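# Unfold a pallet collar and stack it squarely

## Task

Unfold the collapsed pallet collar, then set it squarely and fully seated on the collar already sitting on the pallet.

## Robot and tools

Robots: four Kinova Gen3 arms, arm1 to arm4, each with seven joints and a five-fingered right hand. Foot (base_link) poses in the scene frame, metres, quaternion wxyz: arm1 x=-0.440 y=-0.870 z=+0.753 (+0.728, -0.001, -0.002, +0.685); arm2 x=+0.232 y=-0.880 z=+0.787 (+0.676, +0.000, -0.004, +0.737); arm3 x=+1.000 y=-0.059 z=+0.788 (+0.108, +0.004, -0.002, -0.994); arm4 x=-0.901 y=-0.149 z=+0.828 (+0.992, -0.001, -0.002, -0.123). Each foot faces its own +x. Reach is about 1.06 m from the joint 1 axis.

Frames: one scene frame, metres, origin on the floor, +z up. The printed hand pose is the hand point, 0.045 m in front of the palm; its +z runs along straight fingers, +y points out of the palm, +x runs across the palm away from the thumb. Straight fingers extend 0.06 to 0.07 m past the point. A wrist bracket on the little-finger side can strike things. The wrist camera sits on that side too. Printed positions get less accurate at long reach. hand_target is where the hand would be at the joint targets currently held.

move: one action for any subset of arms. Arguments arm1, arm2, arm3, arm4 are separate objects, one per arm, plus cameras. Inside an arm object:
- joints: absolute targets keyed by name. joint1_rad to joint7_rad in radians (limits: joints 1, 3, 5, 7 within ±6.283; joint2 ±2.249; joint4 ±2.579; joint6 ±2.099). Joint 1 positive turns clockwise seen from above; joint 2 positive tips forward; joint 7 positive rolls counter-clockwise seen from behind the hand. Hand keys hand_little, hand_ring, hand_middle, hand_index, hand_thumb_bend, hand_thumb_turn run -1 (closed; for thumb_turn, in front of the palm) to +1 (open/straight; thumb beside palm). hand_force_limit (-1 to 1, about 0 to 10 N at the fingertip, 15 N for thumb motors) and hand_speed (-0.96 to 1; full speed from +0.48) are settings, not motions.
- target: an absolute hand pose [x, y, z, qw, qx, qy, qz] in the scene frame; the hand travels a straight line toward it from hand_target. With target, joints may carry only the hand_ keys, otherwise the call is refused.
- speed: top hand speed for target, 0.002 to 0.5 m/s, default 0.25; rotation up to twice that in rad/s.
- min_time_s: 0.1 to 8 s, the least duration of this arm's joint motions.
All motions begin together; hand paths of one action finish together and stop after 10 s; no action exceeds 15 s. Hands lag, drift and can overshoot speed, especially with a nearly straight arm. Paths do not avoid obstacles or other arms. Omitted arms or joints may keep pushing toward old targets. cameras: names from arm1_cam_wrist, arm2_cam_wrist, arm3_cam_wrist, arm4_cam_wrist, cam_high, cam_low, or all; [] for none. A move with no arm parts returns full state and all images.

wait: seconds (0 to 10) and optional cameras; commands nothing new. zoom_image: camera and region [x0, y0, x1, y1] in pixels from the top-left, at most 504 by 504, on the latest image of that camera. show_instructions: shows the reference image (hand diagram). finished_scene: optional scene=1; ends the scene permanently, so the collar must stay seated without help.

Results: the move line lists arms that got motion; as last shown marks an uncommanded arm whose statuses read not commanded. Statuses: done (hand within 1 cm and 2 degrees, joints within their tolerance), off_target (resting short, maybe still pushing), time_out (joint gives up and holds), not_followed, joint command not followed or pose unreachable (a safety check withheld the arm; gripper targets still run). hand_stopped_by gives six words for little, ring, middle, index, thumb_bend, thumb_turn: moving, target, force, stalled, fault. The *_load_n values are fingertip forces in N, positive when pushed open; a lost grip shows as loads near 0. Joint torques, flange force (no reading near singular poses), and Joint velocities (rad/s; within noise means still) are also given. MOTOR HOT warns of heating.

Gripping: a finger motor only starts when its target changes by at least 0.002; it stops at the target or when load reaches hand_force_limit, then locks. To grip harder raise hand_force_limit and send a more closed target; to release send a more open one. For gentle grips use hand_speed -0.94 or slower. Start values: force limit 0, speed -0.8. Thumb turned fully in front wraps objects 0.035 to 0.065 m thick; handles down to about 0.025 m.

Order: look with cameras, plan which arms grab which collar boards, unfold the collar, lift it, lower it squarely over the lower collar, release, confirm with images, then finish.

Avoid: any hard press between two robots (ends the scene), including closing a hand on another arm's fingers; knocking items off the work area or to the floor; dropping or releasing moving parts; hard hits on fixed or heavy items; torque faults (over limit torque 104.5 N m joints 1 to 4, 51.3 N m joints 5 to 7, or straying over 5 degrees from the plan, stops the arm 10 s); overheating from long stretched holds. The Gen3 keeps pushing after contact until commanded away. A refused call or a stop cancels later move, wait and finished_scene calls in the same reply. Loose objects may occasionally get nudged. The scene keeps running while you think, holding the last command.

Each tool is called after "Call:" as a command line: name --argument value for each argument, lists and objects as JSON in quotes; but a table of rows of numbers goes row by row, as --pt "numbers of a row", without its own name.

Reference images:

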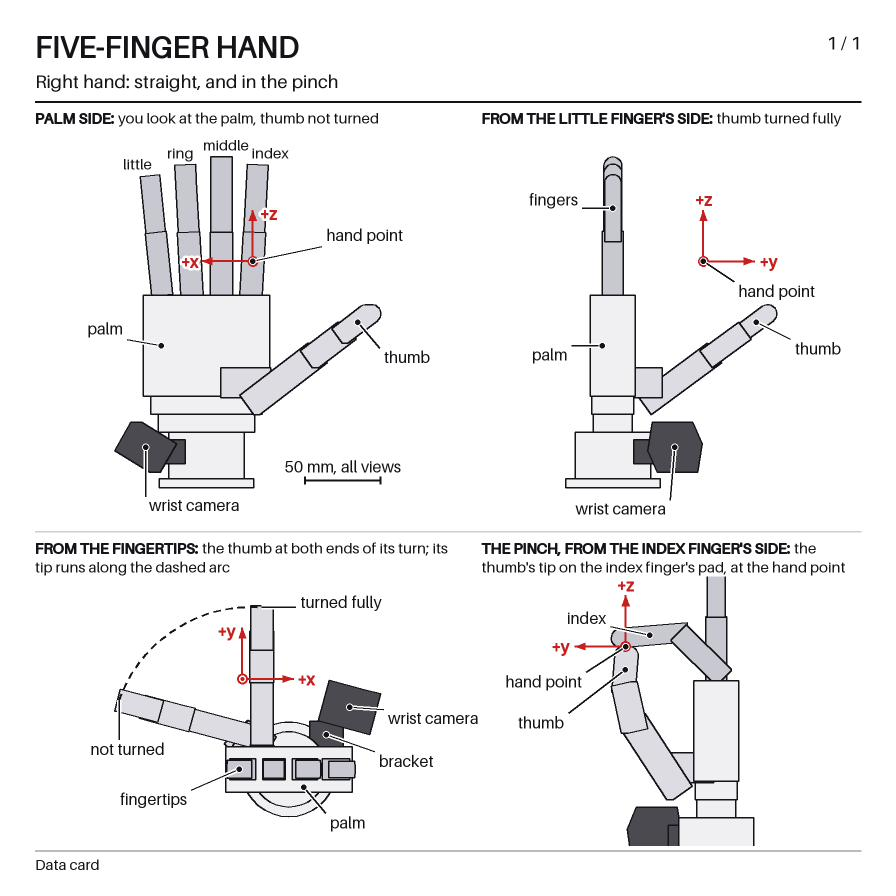

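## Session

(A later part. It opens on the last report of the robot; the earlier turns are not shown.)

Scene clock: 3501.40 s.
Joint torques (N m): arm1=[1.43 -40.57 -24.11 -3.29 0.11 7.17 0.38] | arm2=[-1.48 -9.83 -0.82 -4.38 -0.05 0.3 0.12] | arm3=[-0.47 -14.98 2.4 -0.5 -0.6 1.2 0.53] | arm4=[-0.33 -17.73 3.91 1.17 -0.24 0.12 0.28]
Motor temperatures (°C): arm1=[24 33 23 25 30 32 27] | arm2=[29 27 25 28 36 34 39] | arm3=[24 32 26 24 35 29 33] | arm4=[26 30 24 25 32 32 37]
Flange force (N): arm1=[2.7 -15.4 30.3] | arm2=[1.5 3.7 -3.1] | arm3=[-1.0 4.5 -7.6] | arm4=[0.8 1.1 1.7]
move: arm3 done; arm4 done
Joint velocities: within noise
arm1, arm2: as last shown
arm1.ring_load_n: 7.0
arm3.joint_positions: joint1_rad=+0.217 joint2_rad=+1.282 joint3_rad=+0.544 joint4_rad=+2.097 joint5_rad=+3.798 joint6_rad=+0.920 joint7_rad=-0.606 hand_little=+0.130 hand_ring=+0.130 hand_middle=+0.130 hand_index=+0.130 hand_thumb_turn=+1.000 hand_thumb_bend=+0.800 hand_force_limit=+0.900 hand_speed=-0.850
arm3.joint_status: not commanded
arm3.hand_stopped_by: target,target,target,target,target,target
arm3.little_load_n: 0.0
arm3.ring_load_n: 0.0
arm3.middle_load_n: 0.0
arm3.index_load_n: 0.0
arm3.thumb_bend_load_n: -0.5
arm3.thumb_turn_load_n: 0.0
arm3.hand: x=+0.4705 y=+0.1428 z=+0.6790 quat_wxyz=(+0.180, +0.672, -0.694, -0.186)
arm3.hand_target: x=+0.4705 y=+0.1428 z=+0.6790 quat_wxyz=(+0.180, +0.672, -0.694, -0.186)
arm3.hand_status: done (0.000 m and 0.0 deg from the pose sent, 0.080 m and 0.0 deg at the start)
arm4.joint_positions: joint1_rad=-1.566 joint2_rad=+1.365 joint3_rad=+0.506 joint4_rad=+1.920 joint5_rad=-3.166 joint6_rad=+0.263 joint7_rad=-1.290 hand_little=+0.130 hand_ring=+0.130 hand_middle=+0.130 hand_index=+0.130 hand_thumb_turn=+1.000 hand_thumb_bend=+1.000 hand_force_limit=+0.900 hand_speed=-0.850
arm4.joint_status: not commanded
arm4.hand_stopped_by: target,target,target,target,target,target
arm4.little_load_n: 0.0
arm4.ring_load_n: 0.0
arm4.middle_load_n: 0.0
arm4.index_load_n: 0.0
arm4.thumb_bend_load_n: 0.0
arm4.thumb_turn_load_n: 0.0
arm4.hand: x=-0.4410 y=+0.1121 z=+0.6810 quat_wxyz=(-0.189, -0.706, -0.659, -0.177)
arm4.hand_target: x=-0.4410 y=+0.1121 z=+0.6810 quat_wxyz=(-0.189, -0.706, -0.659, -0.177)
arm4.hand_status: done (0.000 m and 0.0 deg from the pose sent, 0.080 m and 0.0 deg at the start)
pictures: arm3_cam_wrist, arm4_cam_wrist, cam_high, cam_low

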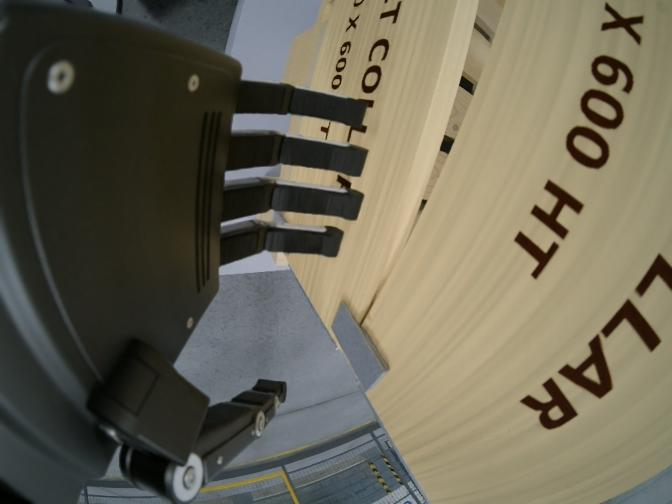

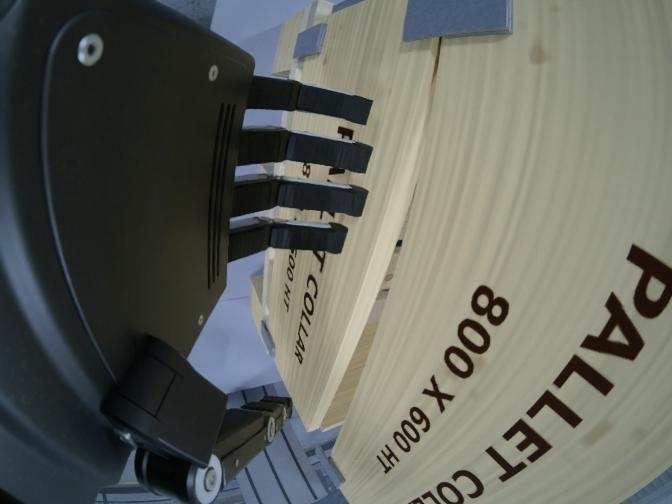

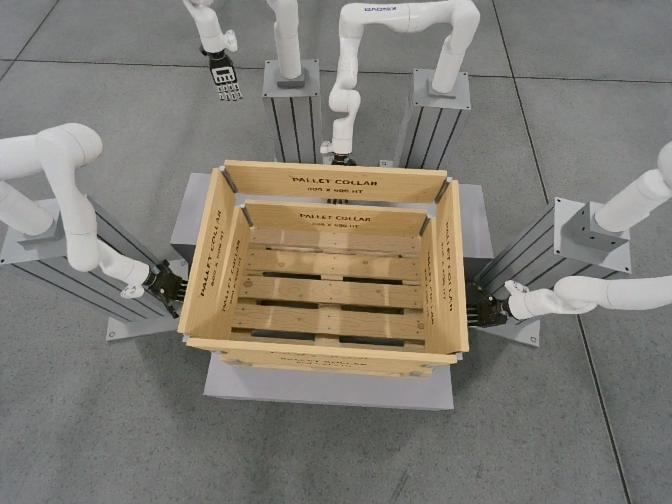

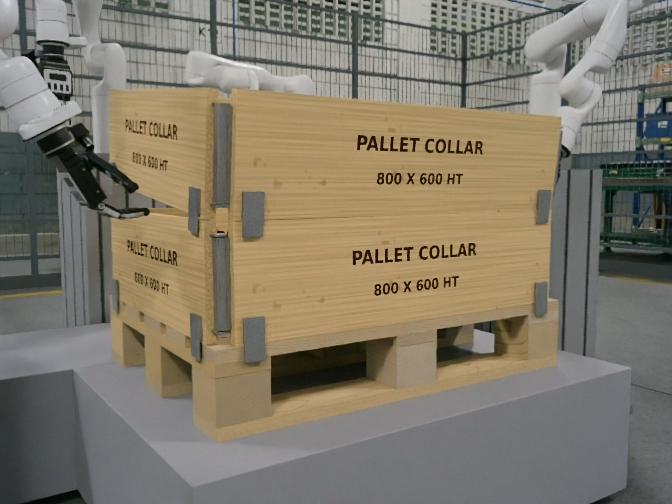

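Call:
zoom_image --camera "cam_low" --region '[180, 170, 280, 270]'

Call:
zoom_image --camera "cam_high" --region '[400, 150, 490, 240]'

Call:
zoom_image --camera "arm4_cam_wrist" --region '[230, 300, 430, 500]'

Call:
zoom_image --camera "arm3_cam_wrist" --region '[250, 200, 450, 400]'

Scaled by 5.040.

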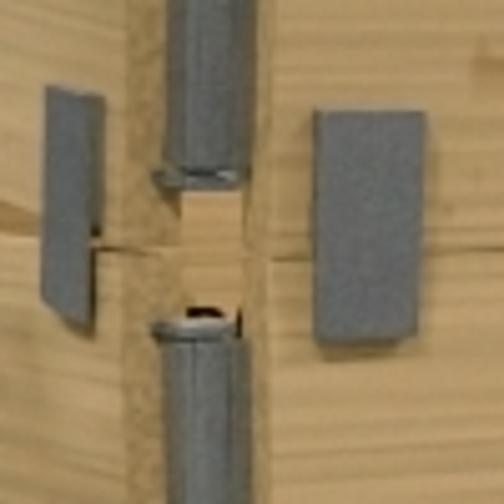

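Scaled by 5.600.

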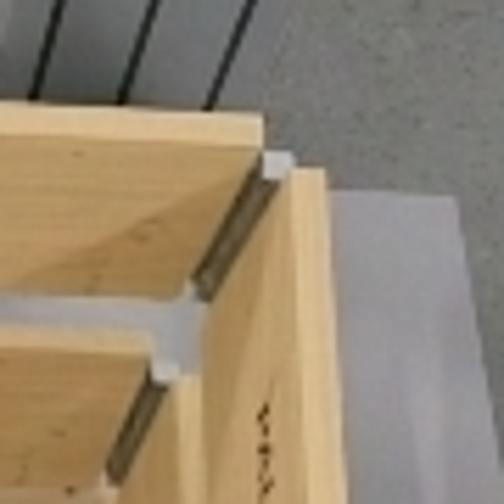

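Scaled by 2.520 from the camera's image (finer frame: 960x720).

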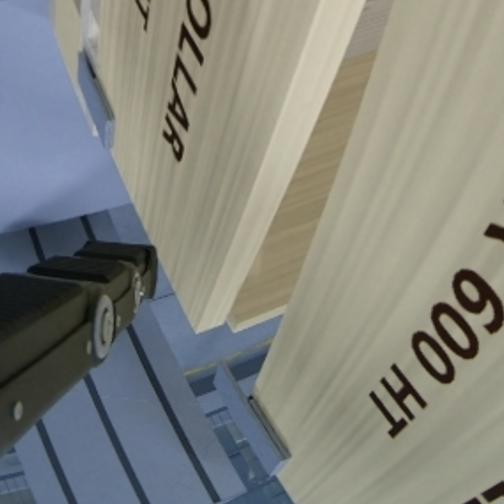

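Scaled by 2.520 from the camera's image (finer frame: 960x720).

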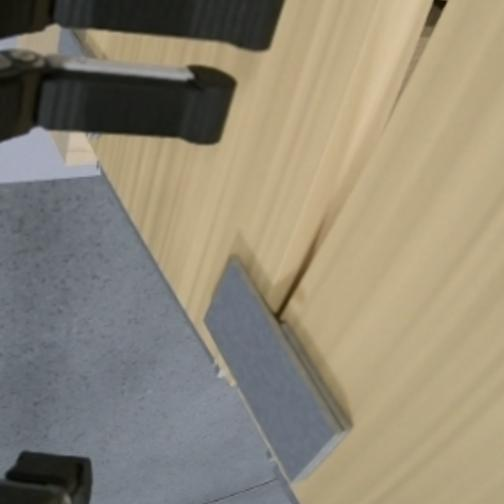

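Call:
move --arm1 '{"target":[0.0294,-0.2725,0.697,0.0082,0.0308,0.9654,0.2587],"speed":0.03}' --arm3 '{"target":[0.4905,0.1422,0.76,-0.1799,-0.6716,0.6942,0.1860],"speed":0.1}' --arm4 '{"target":[-0.4610,0.1134,0.76,0.1891,0.7058,0.6594,0.1767],"speed":0.1}' --cameras '["cam_low","cam_high","arm1_cam_wrist"]'

Call:
zoom_image --camera "cam_high" --region '[180, 150, 280, 230]'

Call:
zoom_image --camera "cam_high" --region '[390, 150, 490, 230]'

Scene clock: 3571.30 s.
Joint torques (N m): arm1=[1.4 -40.93 -24.28 -2.35 0.18 7.35 0.29] | arm2=[-1.52 -9.82 -0.86 -4.31 -0.09 0.26 0.15] | arm3=[-0.48 -13.85 2.07 -1.38 -0.62 1.15 0.52] | arm4=[-0.28 -16.81 3.6 0.35 -0.19 0.16 0.21]
Motor temperatures (°C): arm1=[24 34 23 25 30 32 27] | arm2=[29 27 25 28 36 34 39] | arm3=[24 31 26 24 35 29 33] | arm4=[26 29 24 24 32 32 37]
Flange force (N): arm1=[2.3 -15.5 30.6] | arm2=[1.7 3.5 -3.3] | arm3=[-0.8 4.1 -8.5] | arm4=[0.9 1.2 1.1]
move: arm1 done; arm3 done; arm4 done
Joint velocities: within noise
arm1.joint_positions: joint1_rad=+1.274 joint2_rad=+1.573 joint3_rad=-1.299 joint4_rad=+1.297 joint5_rad=-1.637 joint6_rad=-0.787 joint7_rad=-0.022 hand_little=+0.080 hand_ring=+0.081 hand_middle=+0.081 hand_index=+0.081 hand_thumb_turn=+1.000 hand_thumb_bend=+1.000 hand_force_limit=+0.900 hand_speed=-0.850
arm1.joint_status: not commanded
arm1.hand_stopped_by: target,target,target,target,target,target
arm1.little_load_n: 4.5
arm1.ring_load_n: 7.5
arm1.middle_load_n: 7.5
arm1.index_load_n: 8.5
arm1.thumb_bend_load_n: 0.0
arm1.thumb_turn_load_n: 0.0
arm1.hand: x=+0.0294 y=-0.2725 z=+0.6970 quat_wxyz=(-0.008, -0.031, -0.965, -0.259)
arm1.hand_target: x=+0.0294 y=-0.2725 z=+0.6970 quat_wxyz=(-0.008, -0.031, -0.965, -0.259)
arm1.hand_status: done (0.000 m and 0.0 deg from the pose sent, 0.033 m and 0.0 deg at the start)
arm2: as last shown
arm3.joint_positions: joint1_rad=+0.214 joint2_rad=+1.061 joint3_rad=+0.603 joint4_rad=+2.231 joint5_rad=+3.947 joint6_rad=+0.868 joint7_rad=-0.634 hand_little=+0.130 hand_ring=+0.130 hand_middle=+0.130 hand_index=+0.130 hand_thumb_turn=+1.000 hand_thumb_bend=+0.800 hand_force_limit=+0.900 hand_speed=-0.850
arm3.joint_status: not commanded
arm3.hand_stopped_by: target,target,target,target,target,target
arm3.little_load_n: 0.0
arm3.ring_load_n: 0.0
arm3.middle_load_n: 0.0
arm3.index_load_n: 0.0
arm3.thumb_bend_load_n: 0.0
arm3.thumb_turn_load_n: 0.0
arm3.hand: x=+0.4905 y=+0.1422 z=+0.7600 quat_wxyz=(+0.180, +0.672, -0.694, -0.186)
arm3.hand_target: x=+0.4905 y=+0.1422 z=+0.7600 quat_wxyz=(+0.180, +0.672, -0.694, -0.186)
arm3.hand_status: done (0.000 m and 0.0 deg from the pose sent, 0.083 m and 0.0 deg at the start)
arm4.joint_positions: joint1_rad=-1.623 joint2_rad=+1.163 joint3_rad=+0.541 joint4_rad=+2.051 joint5_rad=-3.133 joint6_rad=+0.191 joint7_rad=-1.265 hand_little=+0.130 hand_ring=+0.130 hand_middle=+0.130 hand_index=+0.130 hand_thumb_turn=+1.000 hand_thumb_bend=+1.000 hand_force_limit=+0.900 hand_speed=-0.850
arm4.joint_status: not commanded
arm4.hand_stopped_by: target,target,target,target,target,target
arm4.little_load_n: 0.0
arm4.ring_load_n: 0.0
arm4.middle_load_n: 0.0
arm4.index_load_n: 0.0
arm4.thumb_bend_load_n: 0.0
arm4.thumb_turn_load_n: 0.0
arm4.hand: x=-0.4610 y=+0.1134 z=+0.7600 quat_wxyz=(-0.189, -0.706, -0.659, -0.177)
arm4.hand_target: x=-0.4610 y=+0.1134 z=+0.7600 quat_wxyz=(-0.189, -0.706, -0.659, -0.177)
arm4.hand_status: done (0.000 m and 0.0 deg from the pose sent, 0.082 m and 0.0 deg at the start)
pictures: arm1_cam_wrist, cam_high, cam_low

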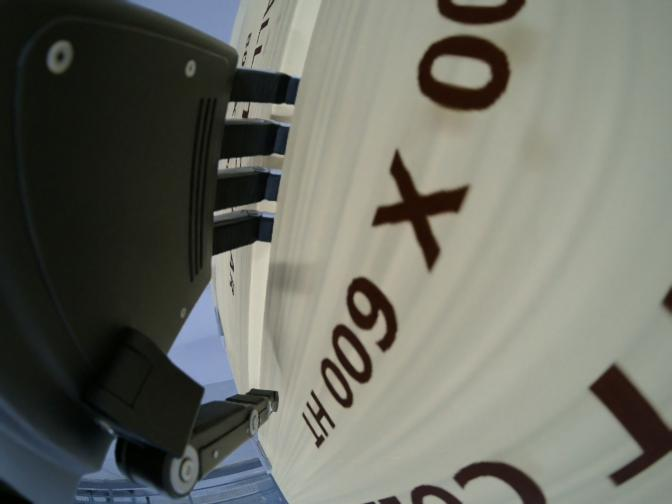

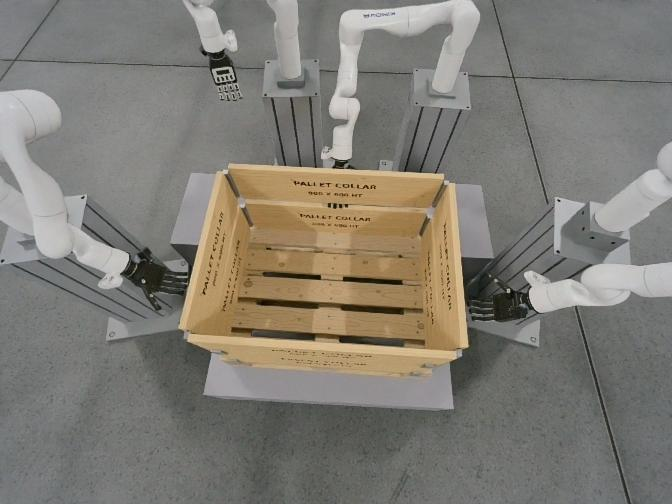

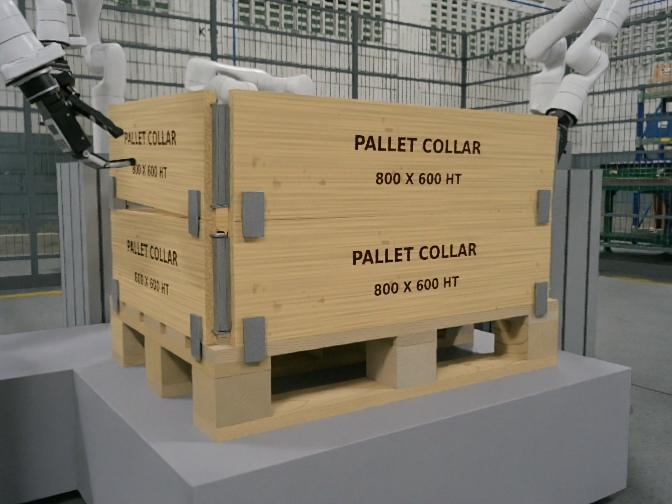

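Scaled by 5.040.

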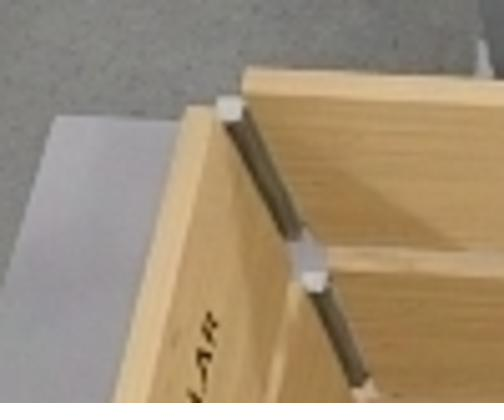

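Scaled by 5.040.

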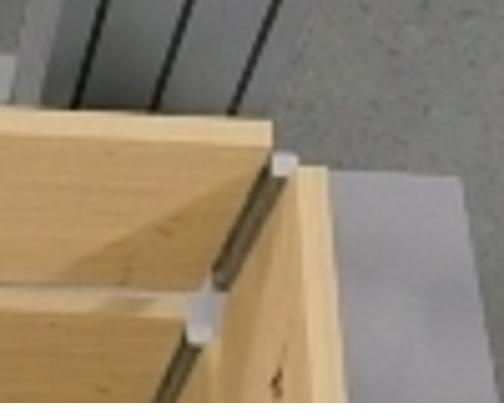

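Call:
move --arm4 '{"target":[-0.53,-0.10,0.78,0.1485,0.5540,0.7912,0.2120],"speed":0.15,"joints":{"hand_little":-1,"hand_ring":-1,"hand_middle":-1,"hand_index":0.08,"hand_speed":-0.3}}' --arm2 '{"target":[0.36,-0.76,1.0,0,0.9897,0.1435,0],"speed":0.15}' --cameras '["cam_high","arm4_cam_wrist"]'

Call:
move --arm4 '{"target":[-0.464,-0.317,0.72,0.1059,0.3952,0.8814,0.2362],"speed":0.12}' --cameras '["cam_high","arm4_cam_wrist","arm1_cam_wrist"]'

Scene clock: 3622.77 s.
Joint torques (N m): arm1=[1.49 -40.72 -24.05 -2.41 0.12 7.27 0.33] | arm2=[-1.47 -4.46 0.18 -6.35 -0.04 0.25 0.1] | arm3=[-0.46 -13.82 2.1 -1.33 -0.6 1.16 0.54] | arm4=[-0.39 -13.2 -3.25 2.9 0.34 0.53 0.14]
Motor temperatures (°C): arm1=[24 35 23 25 30 32 27] | arm2=[29 27 25 28 36 34 39] | arm3=[24 31 26 24 35 29 33] | arm4=[26 29 24 24 32 32 37]
Flange force (N): arm1=[2.8 -15.4 30.2] | arm2=[0.6 2.2 -1.5] | arm3=[-0.7 4.3 -8.4] | arm4=[-3.7 -0.4 1.4]
move: arm2 done; arm4 moving
Joint velocities: arm1=[within noise] | arm2=[within noise] | arm3=[within noise] | arm4=[0.131 0.032 -0.179 0.001 -0.226 0.011 0.25]
arm1, arm3: as last shown
arm1.joint_positions: joint1_rad=+1.274 joint2_rad=+1.573 joint3_rad=-1.299 joint4_rad=+1.297 joint5_rad=-1.638 joint6_rad=-0.787 joint7_rad=-0.022 hand_little=+0.080 hand_ring=+0.081 hand_middle=+0.081 hand_index=+0.081 hand_thumb_turn=+1.000 hand_thumb_bend=+1.000 hand_force_limit=+0.900 hand_speed=-0.850
arm1.little_load_n: 4.0
arm1.ring_load_n: 8.0
arm2.joint_positions: joint1_rad=+1.136 joint2_rad=-0.055 joint3_rad=-0.478 joint4_rad=+2.200 joint5_rad=-0.031 joint6_rad=+0.998 joint7_rad=+0.877 hand_little=+1.000 hand_ring=+1.000 hand_middle=+1.000 hand_index=+1.000 hand_thumb_turn=-1.000 hand_thumb_bend=+0.300 hand_force_limit=+0.200 hand_speed=+0.000
arm2.joint_status: not commanded
arm2.hand_stopped_by: target,target,fault,target,target,target
arm2.little_load_n: 0.0
arm2.ring_load_n: 0.0
arm2.middle_load_n: 0.0
arm2.index_load_n: 0.0
arm2.thumb_bend_load_n: 0.0
arm2.thumb_turn_load_n: 0.0
arm2.hand: x=+0.3600 y=-0.7600 z=+1.0000 quat_wxyz=(+0.000, +0.990, +0.144, +0.000)
arm2.hand_target: x=+0.3600 y=-0.7600 z=+1.0000 quat_wxyz=(+0.000, +0.990, +0.144, +0.000)
arm2.hand_status: done (0.000 m and 0.0 deg from the pose sent, 0.131 m and 0.0 deg at the start)
arm4.joint_positions: joint1_rad=-0.036 joint2_rad=+0.981 joint3_rad=-0.330 joint4_rad=+2.578 joint5_rad=-3.192 joint6_rad=+0.655 joint7_rad=+0.482 hand_little=-1.000 hand_ring=-1.000 hand_middle=-1.000 hand_index=+0.080 hand_thumb_turn=+1.000 hand_thumb_bend=+1.000 hand_force_limit=+0.900 hand_speed=-0.300
arm4.joint_status: all done
arm4.hand_stopped_by: target,target,target,target,target,target
arm4.little_load_n: 0.0
arm4.ring_load_n: 0.0
arm4.middle_load_n: 0.0
arm4.index_load_n: 0.0
arm4.thumb_bend_load_n: 0.0
arm4.thumb_turn_load_n: 0.0
arm4.hand: x=-0.5289 y=-0.1001 z=+0.7797 quat_wxyz=(-0.050, -0.551, -0.815, -0.170)
arm4.hand_target: x=-0.5288 y=-0.1001 z=+0.7797 quat_wxyz=(-0.050, -0.551, -0.815, -0.170)
arm4.hand_status: moving (0.001 m and 12.6 deg from the pose sent, 0.225 m and 23.9 deg at the start; pose on its path clipped on 7 of 197 steps; a joint's target at an end of its range on 168 of 197 steps)
pictures: arm4_cam_wrist, cam_high

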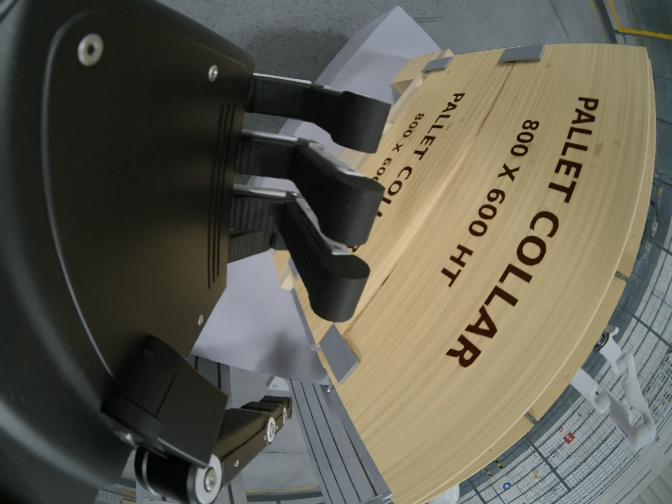

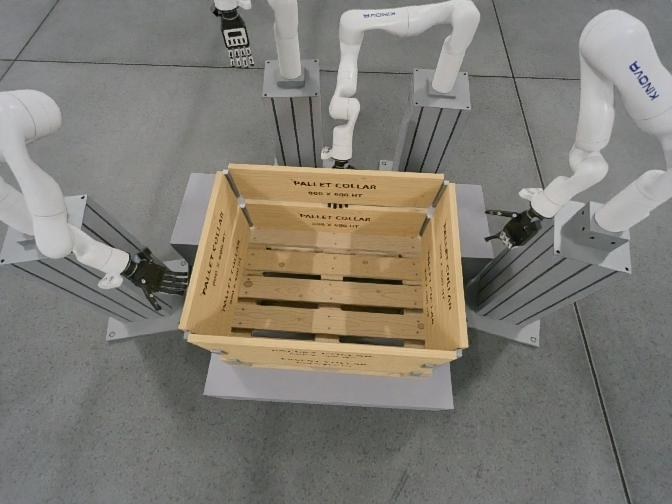

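Scene clock: 3625.40 s.
Joint torques (N m): arm1=[1.4 -40.72 -24.06 -2.36 0.08 7.25 0.4] | arm2=[-1.48 -4.42 0.19 -6.32 -0.1 0.3 0.13] | arm3=[-0.44 -13.83 2.1 -1.37 -0.61 1.15 0.51] | arm4=[-0.51 -16.93 -6.69 1.02 -0.02 0.75 0.28]
Motor temperatures (°C): arm1=[24 35 23 25 30 32 27] | arm2=[29 27 25 28 36 34 39] | arm3=[24 31 26 24 35 29 33] | arm4=[26 29 24 24 32 32 37]
Flange force (N): arm1=[3.0 -15.6 30.2] | arm2=[0.6 2.0 -1.4] | arm3=[-0.6 4.2 -8.5] | arm4=[4.7 -0.3 4.2]
move: arm4 done
Joint velocities: within noise
arm1, arm2, arm3: as last shown
arm1.ring_load_n: 7.5
arm1.thumb_bend_load_n: -0.5
arm4.joint_positions: joint1_rad=+0.984 joint2_rad=+1.277 joint3_rad=-0.620 joint4_rad=+1.967 joint5_rad=-2.213 joint6_rad=-0.093 joint7_rad=+0.794 hand_little=-1.000 hand_ring=-1.000 hand_middle=-1.000 hand_index=+0.080 hand_thumb_turn=+1.000 hand_thumb_bend=+1.000 hand_force_limit=+0.900 hand_speed=-0.300
arm4.joint_status: not commanded
arm4.hand_stopped_by: target,target,target,target,target,target
arm4.little_load_n: 0.0
arm4.ring_load_n: 0.0
arm4.middle_load_n: 0.0
arm4.index_load_n: 0.0
arm4.thumb_bend_load_n: 0.0
arm4.thumb_turn_load_n: 0.0
arm4.hand: x=-0.4640 y=-0.3170 z=+0.7200 quat_wxyz=(-0.106, -0.395, -0.881, -0.236)
arm4.hand_target: x=-0.4640 y=-0.3170 z=+0.7200 quat_wxyz=(-0.106, -0.395, -0.881, -0.236)
arm4.hand_status: done (0.000 m and 0.0 deg from the pose sent, 0.234 m and 21.9 deg at the start)
pictures: arm1_cam_wrist, arm4_cam_wrist, cam_high

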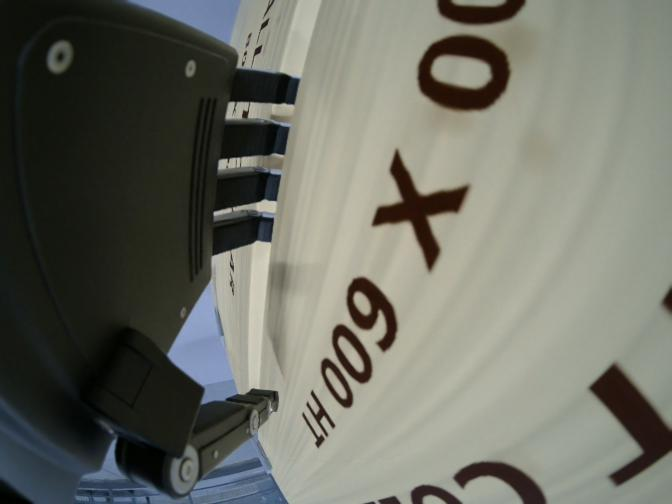

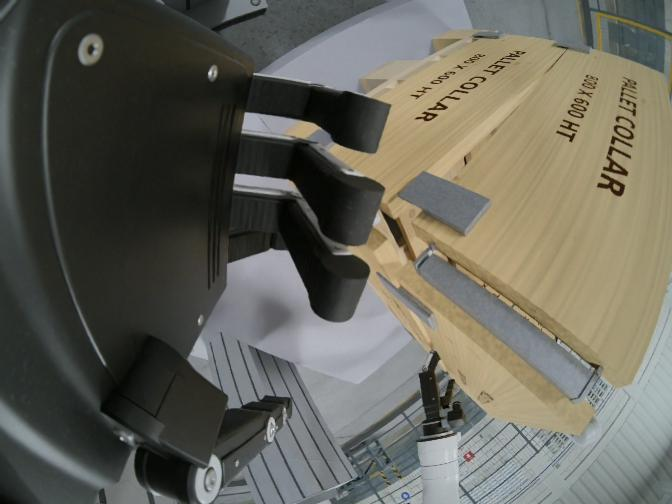

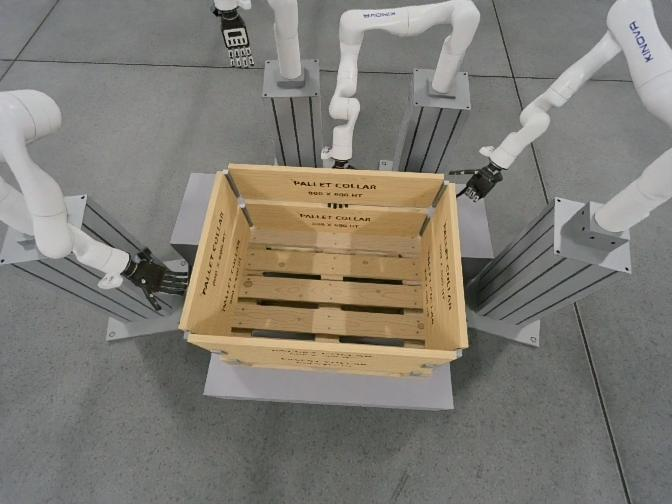

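Call:
zoom_image --camera "arm4_cam_wrist" --region '[220, 130, 520, 350]'

Scaled by 1.680 from the camera's image (finer frame: 960x720).

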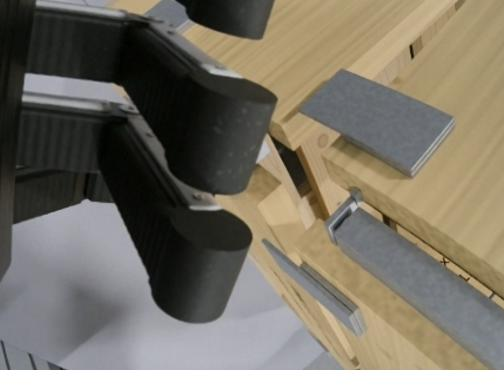

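Call:
move --arm4 '{"target":[-0.4304,-0.2871,0.715,0.1059,0.3952,0.8814,0.2362],"speed":0.08}' --arm3 '{"target":[0.57,-0.12,0.78,-0.1451,-0.5415,0.8010,0.2146],"speed":0.15,"joints":{"hand_little":-1,"hand_ring":-1,"hand_middle":-1,"hand_index":0.08,"hand_speed":-0.3,"hand_thumb_bend":1}}' --cameras '["cam_high","arm4_cam_wrist"]'

Call:
zoom_image --camera "arm4_cam_wrist" --region '[220, 130, 520, 350]'

Scene clock: 3646.93 s.
Joint torques (N m): arm1=[1.48 -40.73 -24.14 -2.38 0.11 7.21 0.35] | arm2=[-1.47 -4.41 0.15 -6.33 0 0.29 0.09] | arm3=[-0.56 -11.54 2.07 -0.21 -0.37 0.85 0.53] | arm4=[-0.47 -17.33 -6.25 0.73 0.03 0.81 0.28]
Motor temperatures (°C): arm1=[24 35 23 25 30 32 27] | arm2=[29 27 25 28 36 34 39] | arm3=[24 31 26 24 35 29 33] | arm4=[26 29 24 24 32 32 37]
Flange force (N): arm1=[2.9 -15.5 30.4] | arm2=[0.5 2.4 -1.6] | arm3=[-1.1 4.9 -8.0] | arm4=[4.6 -0.7 3.6]
move: arm3 done; arm4 done
Joint velocities: within noise
arm1, arm2: as last shown
arm1.middle_load_n: 8.0
arm1.thumb_bend_load_n: 0.0
arm3.joint_positions: joint1_rad=-0.847 joint2_rad=+0.969 joint3_rad=+0.503 joint4_rad=+2.372 joint5_rad=+2.907 joint6_rad=+0.358 joint7_rad=-0.958 hand_little=-1.000 hand_ring=-1.000 hand_middle=-1.000 hand_index=+0.080 hand_thumb_turn=+1.000 hand_thumb_bend=+1.000 hand_force_limit=+0.900 hand_speed=-0.300
arm3.joint_status: all done
arm3.hand_stopped_by: target,target,target,target,target,target
arm3.little_load_n: 0.0
arm3.ring_load_n: 0.5
arm3.middle_load_n: 0.0
arm3.index_load_n: 0.0
arm3.thumb_bend_load_n: -0.5
arm3.thumb_turn_load_n: 0.5
arm3.hand: x=+0.5700 y=-0.1200 z=+0.7800 quat_wxyz=(+0.145, +0.541, -0.800, -0.214)
arm3.hand_target: x=+0.5700 y=-0.1200 z=+0.7800 quat_wxyz=(+0.145, +0.541, -0.800, -0.214)
arm3.hand_status: done (0.000 m and 0.0 deg from the pose sent, 0.275 m and 20.0 deg at the start)
arm4.joint_positions: joint1_rad=+0.819 joint2_rad=+1.262 joint3_rad=-0.549 joint4_rad=+1.954 joint5_rad=-2.262 joint6_rad=+0.003 joint7_rad=+0.722 hand_little=-1.000 hand_ring=-1.000 hand_middle=-1.000 hand_index=+0.080 hand_thumb_turn=+1.000 hand_thumb_bend=+1.000 hand_force_limit=+0.900 hand_speed=-0.300
arm4.joint_status: not commanded
arm4.hand_stopped_by: target,target,target,target,target,target
arm4.little_load_n: 0.0
arm4.ring_load_n: 0.0
arm4.middle_load_n: 0.0
arm4.index_load_n: 0.0
arm4.thumb_bend_load_n: 0.0
arm4.thumb_turn_load_n: 0.0
arm4.hand: x=-0.4304 y=-0.2871 z=+0.7150 quat_wxyz=(-0.106, -0.395, -0.881, -0.236)
arm4.hand_target: x=-0.4304 y=-0.2871 z=+0.7150 quat_wxyz=(-0.106, -0.395, -0.881, -0.236)
arm4.hand_status: done (0.000 m and 0.0 deg from the pose sent, 0.045 m and 0.0 deg at the start)
pictures: arm4_cam_wrist, cam_high

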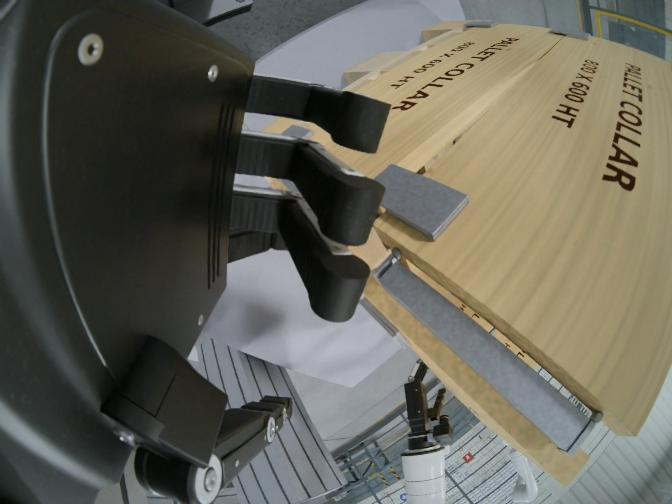

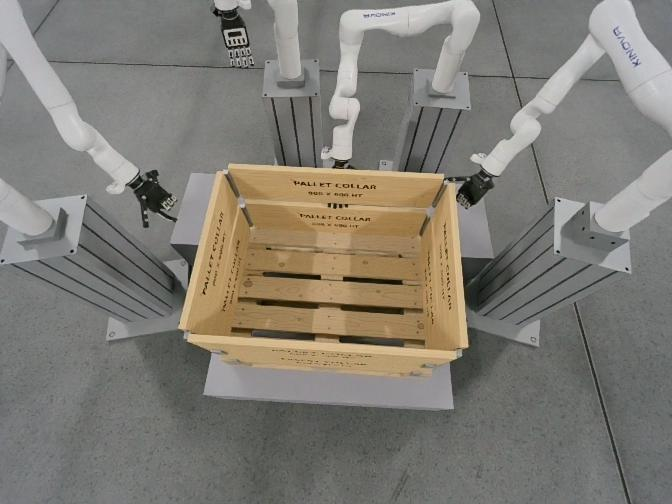

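Scaled by 1.680 from the camera's image (finer frame: 960x720).

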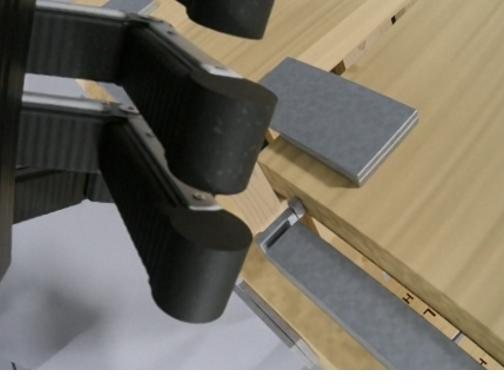

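Call:
move --arm4 '{"joints":{"hand_middle":0.2}}' --arm3 '{"target":[0.458,-0.382,0.72,-0.0921,-0.3439,0.9026,0.2418],"speed":0.15}' --cameras '["cam_high","arm4_cam_wrist","arm3_cam_wrist"]'

Call:
zoom_image --camera "arm4_cam_wrist" --region '[220, 130, 520, 350]'

Scene clock: 3655.90 s.
Joint torques (N m): arm1=[1.54 -40.77 -24.1 -2.4 0.19 7.32 0.38] | arm2=[-1.45 -4.41 0.12 -6.42 -0.02 0.29 0.15] | arm3=[-0.68 -21.07 4.8 -3.94 1.04 0.11 0.52] | arm4=[-0.44 -17.38 -6.24 0.78 0.06 0.8 0.28]
Motor temperatures (°C): arm1=[24 35 23 25 30 32 27] | arm2=[29 27 25 28 36 34 39] | arm3=[24 31 26 24 35 29 33] | arm4=[26 29 24 24 32 32 37]
Flange force (N): arm1=[2.8 -15.3 30.3] | arm2=[0.3 2.2 -1.3] | arm3=[-5.7 3.3 -4.3] | arm4=[4.5 -0.6 3.8]
move: arm3 done; arm4 done
Joint velocities: within noise
arm1, arm2: as last shown
arm1.middle_load_n: 7.5
arm2.thumb_bend_load_n: -0.5
arm3.joint_positions: joint1_rad=-0.993 joint2_rad=+1.502 joint3_rad=+0.905 joint4_rad=+0.919 joint5_rad=+2.673 joint6_rad=-1.023 joint7_rad=-1.577 hand_little=-1.000 hand_ring=-1.000 hand_middle=-1.000 hand_index=+0.080 hand_thumb_turn=+1.000 hand_thumb_bend=+1.000 hand_force_limit=+0.900 hand_speed=-0.300
arm3.joint_status: not commanded
arm3.hand_stopped_by: target,target,target,target,target,target
arm3.little_load_n: 0.0
arm3.ring_load_n: 0.0
arm3.middle_load_n: 0.0
arm3.index_load_n: 0.0
arm3.thumb_bend_load_n: -0.5
arm3.thumb_turn_load_n: 0.0
arm3.hand: x=+0.4580 y=-0.3820 z=+0.7200 quat_wxyz=(+0.092, +0.344, -0.903, -0.242)
arm3.hand_target: x=+0.4580 y=-0.3820 z=+0.7200 quat_wxyz=(+0.092, +0.344, -0.903, -0.242)
arm3.hand_status: done (0.000 m and 0.0 deg from the pose sent, 0.291 m and 26.4 deg at the start)
arm4.joint_positions: joint1_rad=+0.819 joint2_rad=+1.262 joint3_rad=-0.549 joint4_rad=+1.954 joint5_rad=-2.262 joint6_rad=+0.003 joint7_rad=+0.722 hand_little=-1.000 hand_ring=-1.000 hand_middle=+0.200 hand_index=+0.080 hand_thumb_turn=+1.000 hand_thumb_bend=+1.000 hand_force_limit=+0.900 hand_speed=-0.300
arm4.joint_status: all done
arm4.hand_stopped_by: target,target,target,target,target,target
arm4.little_load_n: 0.0
arm4.ring_load_n: 0.0
arm4.middle_load_n: 0.0
arm4.index_load_n: 0.0
arm4.thumb_bend_load_n: 0.0
arm4.thumb_turn_load_n: 0.0
arm4.hand: x=-0.4304 y=-0.2871 z=+0.7150 quat_wxyz=(-0.106, -0.395, -0.881, -0.236)
arm4.hand_target: x=-0.4304 y=-0.2871 z=+0.7150 quat_wxyz=(-0.106, -0.395, -0.881, -0.236)
arm4.hand_status: not commanded
pictures: arm3_cam_wrist, arm4_cam_wrist, cam_high

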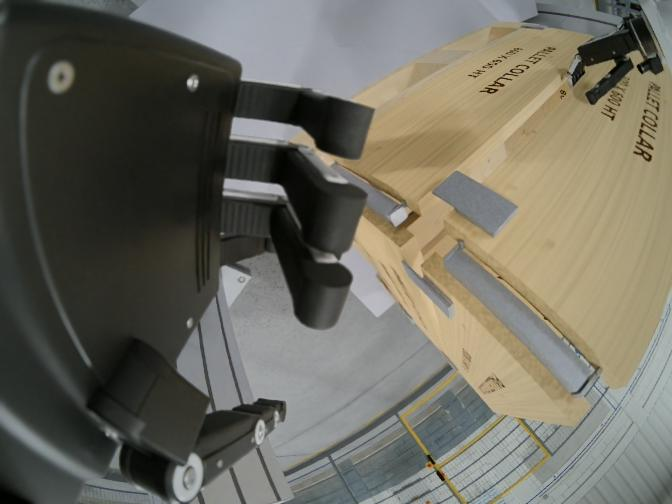

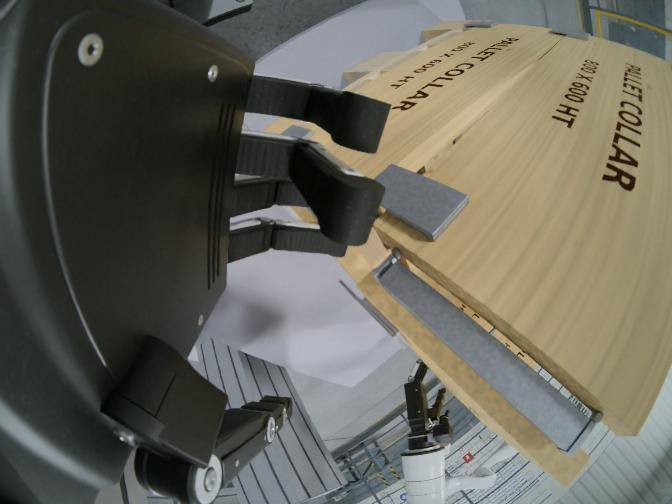

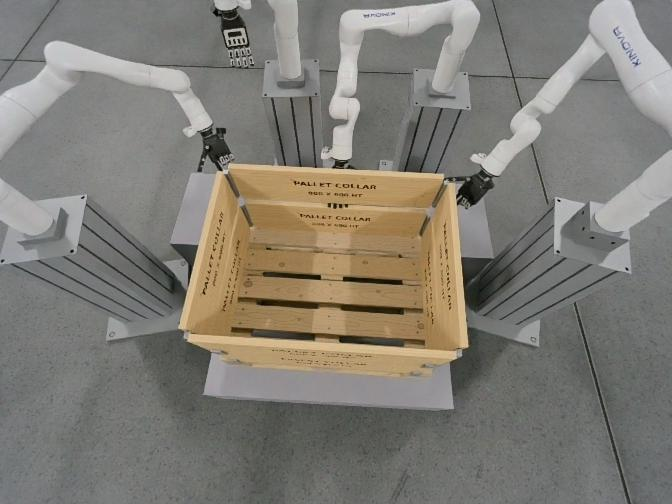

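Scaled by 1.680 from the camera's image (finer frame: 960x720).

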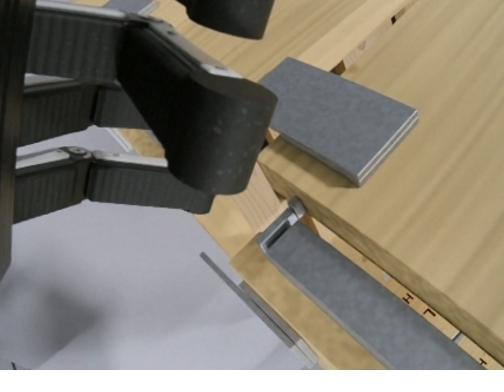

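Call:
move --arm4 '{"target":[-0.4075,-0.2828,0.715,0.1059,0.3952,0.8814,0.2362],"speed":0.06}' --arm3 '{"target":[0.4247,-0.3446,0.715,-0.0921,-0.3439,0.9026,0.2418],"speed":0.08,"joints":{"hand_middle":0.2}}' --cameras '["arm4_cam_wrist","arm3_cam_wrist"]'

Call:
zoom_image --camera "arm4_cam_wrist" --region '[220, 130, 520, 350]'

Call:
zoom_image --camera "arm3_cam_wrist" --region '[220, 130, 520, 350]'

Scene clock: 3689.97 s.
Joint torques (N m): arm1=[1.49 -40.7 -24.07 -2.35 0.16 7.22 0.31] | arm2=[-1.44 -4.33 0.11 -6.29 -0.04 0.24 0.13] | arm3=[-0.62 -20.95 4.9 -3.89 1.01 0.19 0.51] | arm4=[-0.48 -17.82 -6.59 0.41 0.02 0.84 0.26]
Motor temperatures (°C): arm1=[24 35 23 25 30 32 27] | arm2=[29 27 25 28 36 34 39] | arm3=[24 31 26 24 35 29 33] | arm4=[26 29 24 24 32 32 37]
Flange force (N): arm1=[2.5 -15.3 30.4] | arm2=[0.4 2.3 -1.9] | arm3=[-5.5 2.9 -4.6] | arm4=[4.3 -0.8 3.6]
move: arm3 done; arm4 done
Joint velocities: within noise
arm1, arm2: as last shown
arm1.middle_load_n: 8.0
arm2.thumb_bend_load_n: 0.0
arm3.joint_positions: joint1_rad=-0.925 joint2_rad=+1.501 joint3_rad=+0.896 joint4_rad=+0.948 joint5_rad=+2.673 joint6_rad=-0.961 joint7_rad=-1.509 hand_little=-1.000 hand_ring=-1.000 hand_middle=+0.200 hand_index=+0.080 hand_thumb_turn=+1.000 hand_thumb_bend=+1.000 hand_force_limit=+0.900 hand_speed=-0.300
arm3.joint_status: all done
arm3.hand_stopped_by: target,target,target,target,target,target
arm3.little_load_n: 0.0
arm3.ring_load_n: 0.0
arm3.middle_load_n: 0.0
arm3.index_load_n: 0.5
arm3.thumb_bend_load_n: 0.0
arm3.thumb_turn_load_n: 0.0
arm3.hand: x=+0.4247 y=-0.3446 z=+0.7150 quat_wxyz=(+0.092, +0.344, -0.903, -0.242)
arm3.hand_target: x=+0.4247 y=-0.3446 z=+0.7150 quat_wxyz=(+0.092, +0.344, -0.903, -0.242)
arm3.hand_status: done (0.000 m and 0.0 deg from the pose sent, 0.050 m and 0.0 deg at the start)
arm4.joint_positions: joint1_rad=+0.786 joint2_rad=+1.272 joint3_rad=-0.576 joint4_rad=+1.906 joint5_rad=-2.278 joint6_rad=-0.032 joint7_rad=+0.706 hand_little=-1.000 hand_ring=-1.000 hand_middle=+0.200 hand_index=+0.080 hand_thumb_turn=+1.000 hand_thumb_bend=+1.000 hand_force_limit=+0.900 hand_speed=-0.300
arm4.joint_status: not commanded
arm4.hand_stopped_by: target,target,target,target,target,target
arm4.little_load_n: 0.0
arm4.ring_load_n: 0.0
arm4.middle_load_n: 0.0
arm4.index_load_n: 0.0
arm4.thumb_bend_load_n: 0.0
arm4.thumb_turn_load_n: 0.0
arm4.hand: x=-0.4075 y=-0.2828 z=+0.7150 quat_wxyz=(-0.106, -0.395, -0.881, -0.236)
arm4.hand_target: x=-0.4075 y=-0.2828 z=+0.7150 quat_wxyz=(-0.106, -0.395, -0.881, -0.236)
arm4.hand_status: done (0.000 m and 0.0 deg from the pose sent, 0.023 m and 0.0 deg at the start)
pictures: arm3_cam_wrist, arm4_cam_wrist

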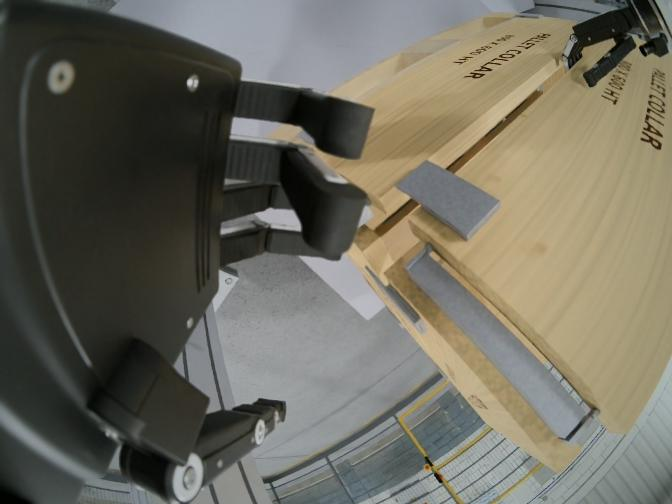

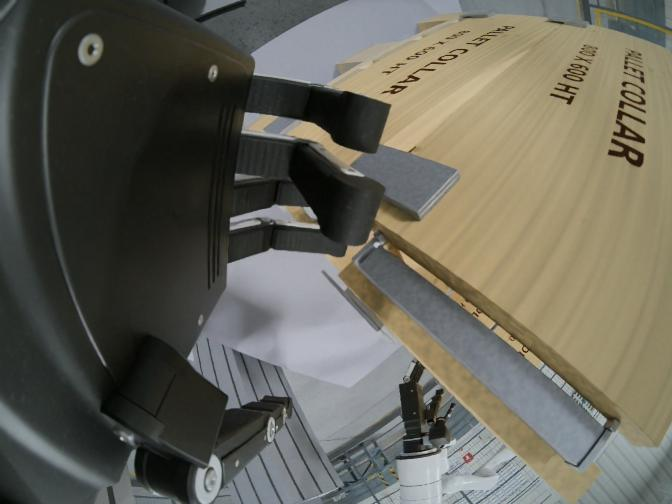

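Scaled by 1.680 from the camera's image (finer frame: 960x720).

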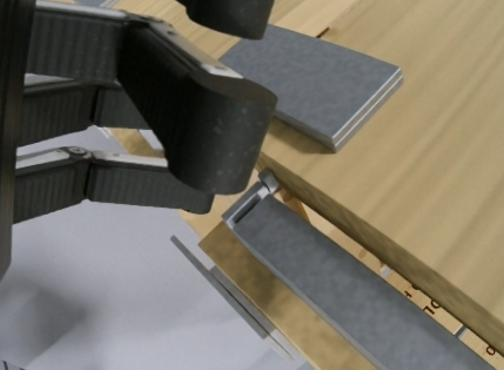

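Scaled by 1.680 from the camera's image (finer frame: 960x720).

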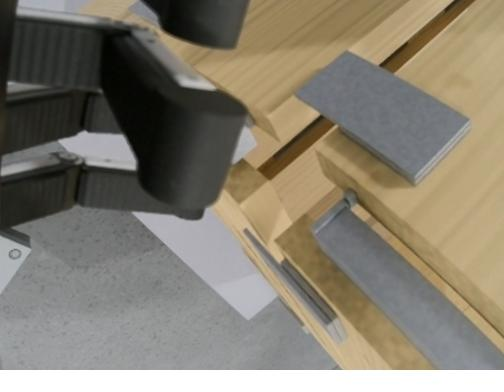

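Call:
move --arm4 '{"target":[-0.3904,-0.2689,0.697,0.1059,0.3952,0.8814,0.2362],"speed":0.05,"joints":{"hand_middle":-1}}' --arm3 '{"target":[0.4023,-0.3043,0.705,-0.0921,-0.3439,0.9026,0.2418],"speed":0.06}' --cameras '["arm4_cam_wrist","arm3_cam_wrist"]'

Call:
zoom_image --camera "arm4_cam_wrist" --region '[220, 130, 520, 350]'

Call:
zoom_image --camera "arm3_cam_wrist" --region '[220, 130, 520, 350]'

Scene clock: 3708.73 s.
Joint torques (N m): arm1=[2 -40.07 -23.11 -1.72 -0.12 6.39 0.42] | arm2=[-1.47 -4.44 0.11 -6.36 -0.03 0.24 0.1] | arm3=[-0.68 -20.68 5.04 -3.8 0.95 0.27 0.54] | arm4=[-2.27 -17.31 -8.06 1.31 0.22 1.11 0.36]
Motor temperatures (°C): arm1=[24 35 23 25 30 32 27] | arm2=[29 27 25 28 36 34 39] | arm3=[24 31 26 24 35 29 33] | arm4=[26 29 24 24 32 32 37]
Flange force (N): arm1=[2.1 -13.1 31.7] | arm2=[0.6 2.3 -1.6] | arm3=[-5.1 2.7 -4.8] | arm4=[2.8 -3.6 1.2]
move: arm3 done; arm4 done
Joint velocities: within noise
arm1, arm2: as last shown
arm1.middle_load_n: 7.5
arm3.joint_positions: joint1_rad=-0.871 joint2_rad=+1.498 joint3_rad=+0.880 joint4_rad=+1.007 joint5_rad=+2.669 joint6_rad=-0.877 joint7_rad=-1.442 hand_little=-1.000 hand_ring=-1.000 hand_middle=+0.200 hand_index=+0.080 hand_thumb_turn=+1.000 hand_thumb_bend=+1.000 hand_force_limit=+0.900 hand_speed=-0.300
arm3.joint_status: not commanded
arm3.hand_stopped_by: target,target,target,target,target,target
arm3.little_load_n: 0.0
arm3.ring_load_n: 0.0
arm3.middle_load_n: 0.0
arm3.index_load_n: 0.0
arm3.thumb_bend_load_n: 0.0
arm3.thumb_turn_load_n: 0.0
arm3.hand: x=+0.4023 y=-0.3043 z=+0.7050 quat_wxyz=(+0.092, +0.344, -0.903, -0.242)
arm3.hand_target: x=+0.4023 y=-0.3043 z=+0.7050 quat_wxyz=(+0.092, +0.344, -0.903, -0.242)
arm3.hand_status: done (0.000 m and 0.0 deg from the pose sent, 0.047 m and 0.0 deg at the start)
arm4.joint_positions: joint1_rad=+0.706 joint2_rad=+1.304 joint3_rad=-0.534 joint4_rad=+1.867 joint5_rad=-2.297 joint6_rad=+0.012 joint7_rad=+0.684 hand_little=-1.000 hand_ring=-1.000 hand_middle=-1.000 hand_index=+0.080 hand_thumb_turn=+1.000 hand_thumb_bend=+1.000 hand_force_limit=+0.900 hand_speed=-0.300
arm4.joint_status: all done
arm4.hand_stopped_by: target,target,target,target,target,target
arm4.little_load_n: 0.0
arm4.ring_load_n: 0.0
arm4.middle_load_n: 0.0
arm4.index_load_n: 0.0
arm4.thumb_bend_load_n: 0.0
arm4.thumb_turn_load_n: 0.0
arm4.hand: x=-0.3904 y=-0.2689 z=+0.6970 quat_wxyz=(-0.106, -0.395, -0.881, -0.236)
arm4.hand_target: x=-0.3904 y=-0.2689 z=+0.6970 quat_wxyz=(-0.106, -0.395, -0.881, -0.236)
arm4.hand_status: done (0.000 m and 0.0 deg from the pose sent, 0.028 m and 0.0 deg at the start)
pictures: arm3_cam_wrist, arm4_cam_wrist

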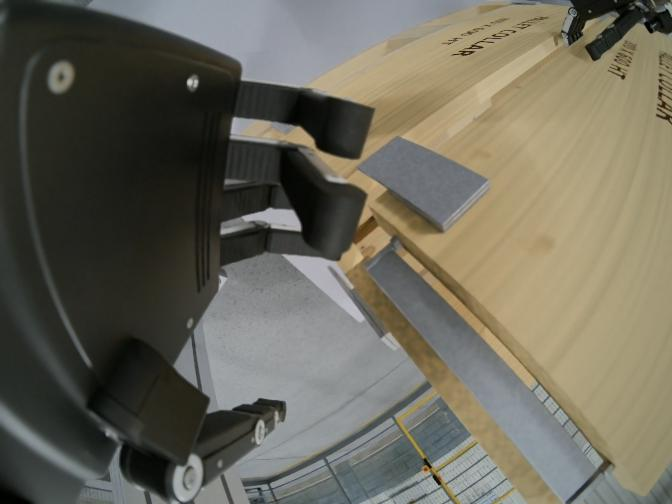

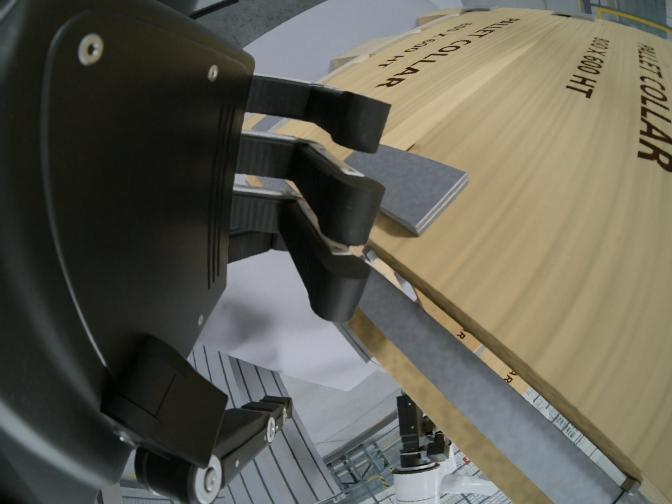

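Scaled by 1.680 from the camera's image (finer frame: 960x720).

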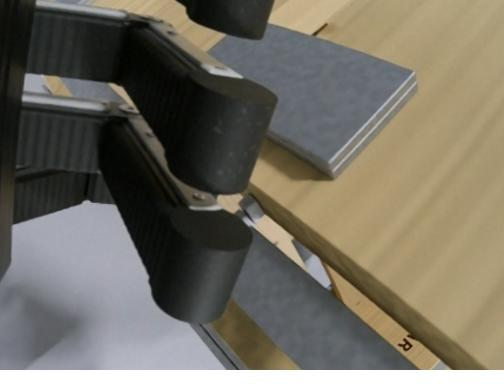

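Scaled by 1.680 from the camera's image (finer frame: 960x720).

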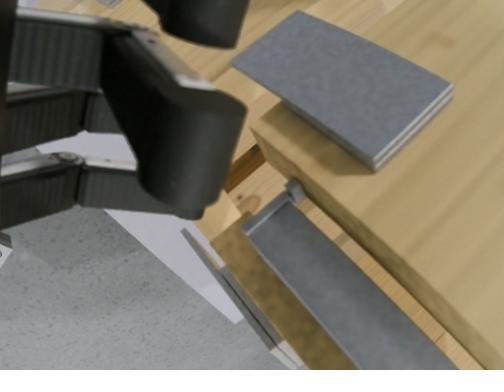

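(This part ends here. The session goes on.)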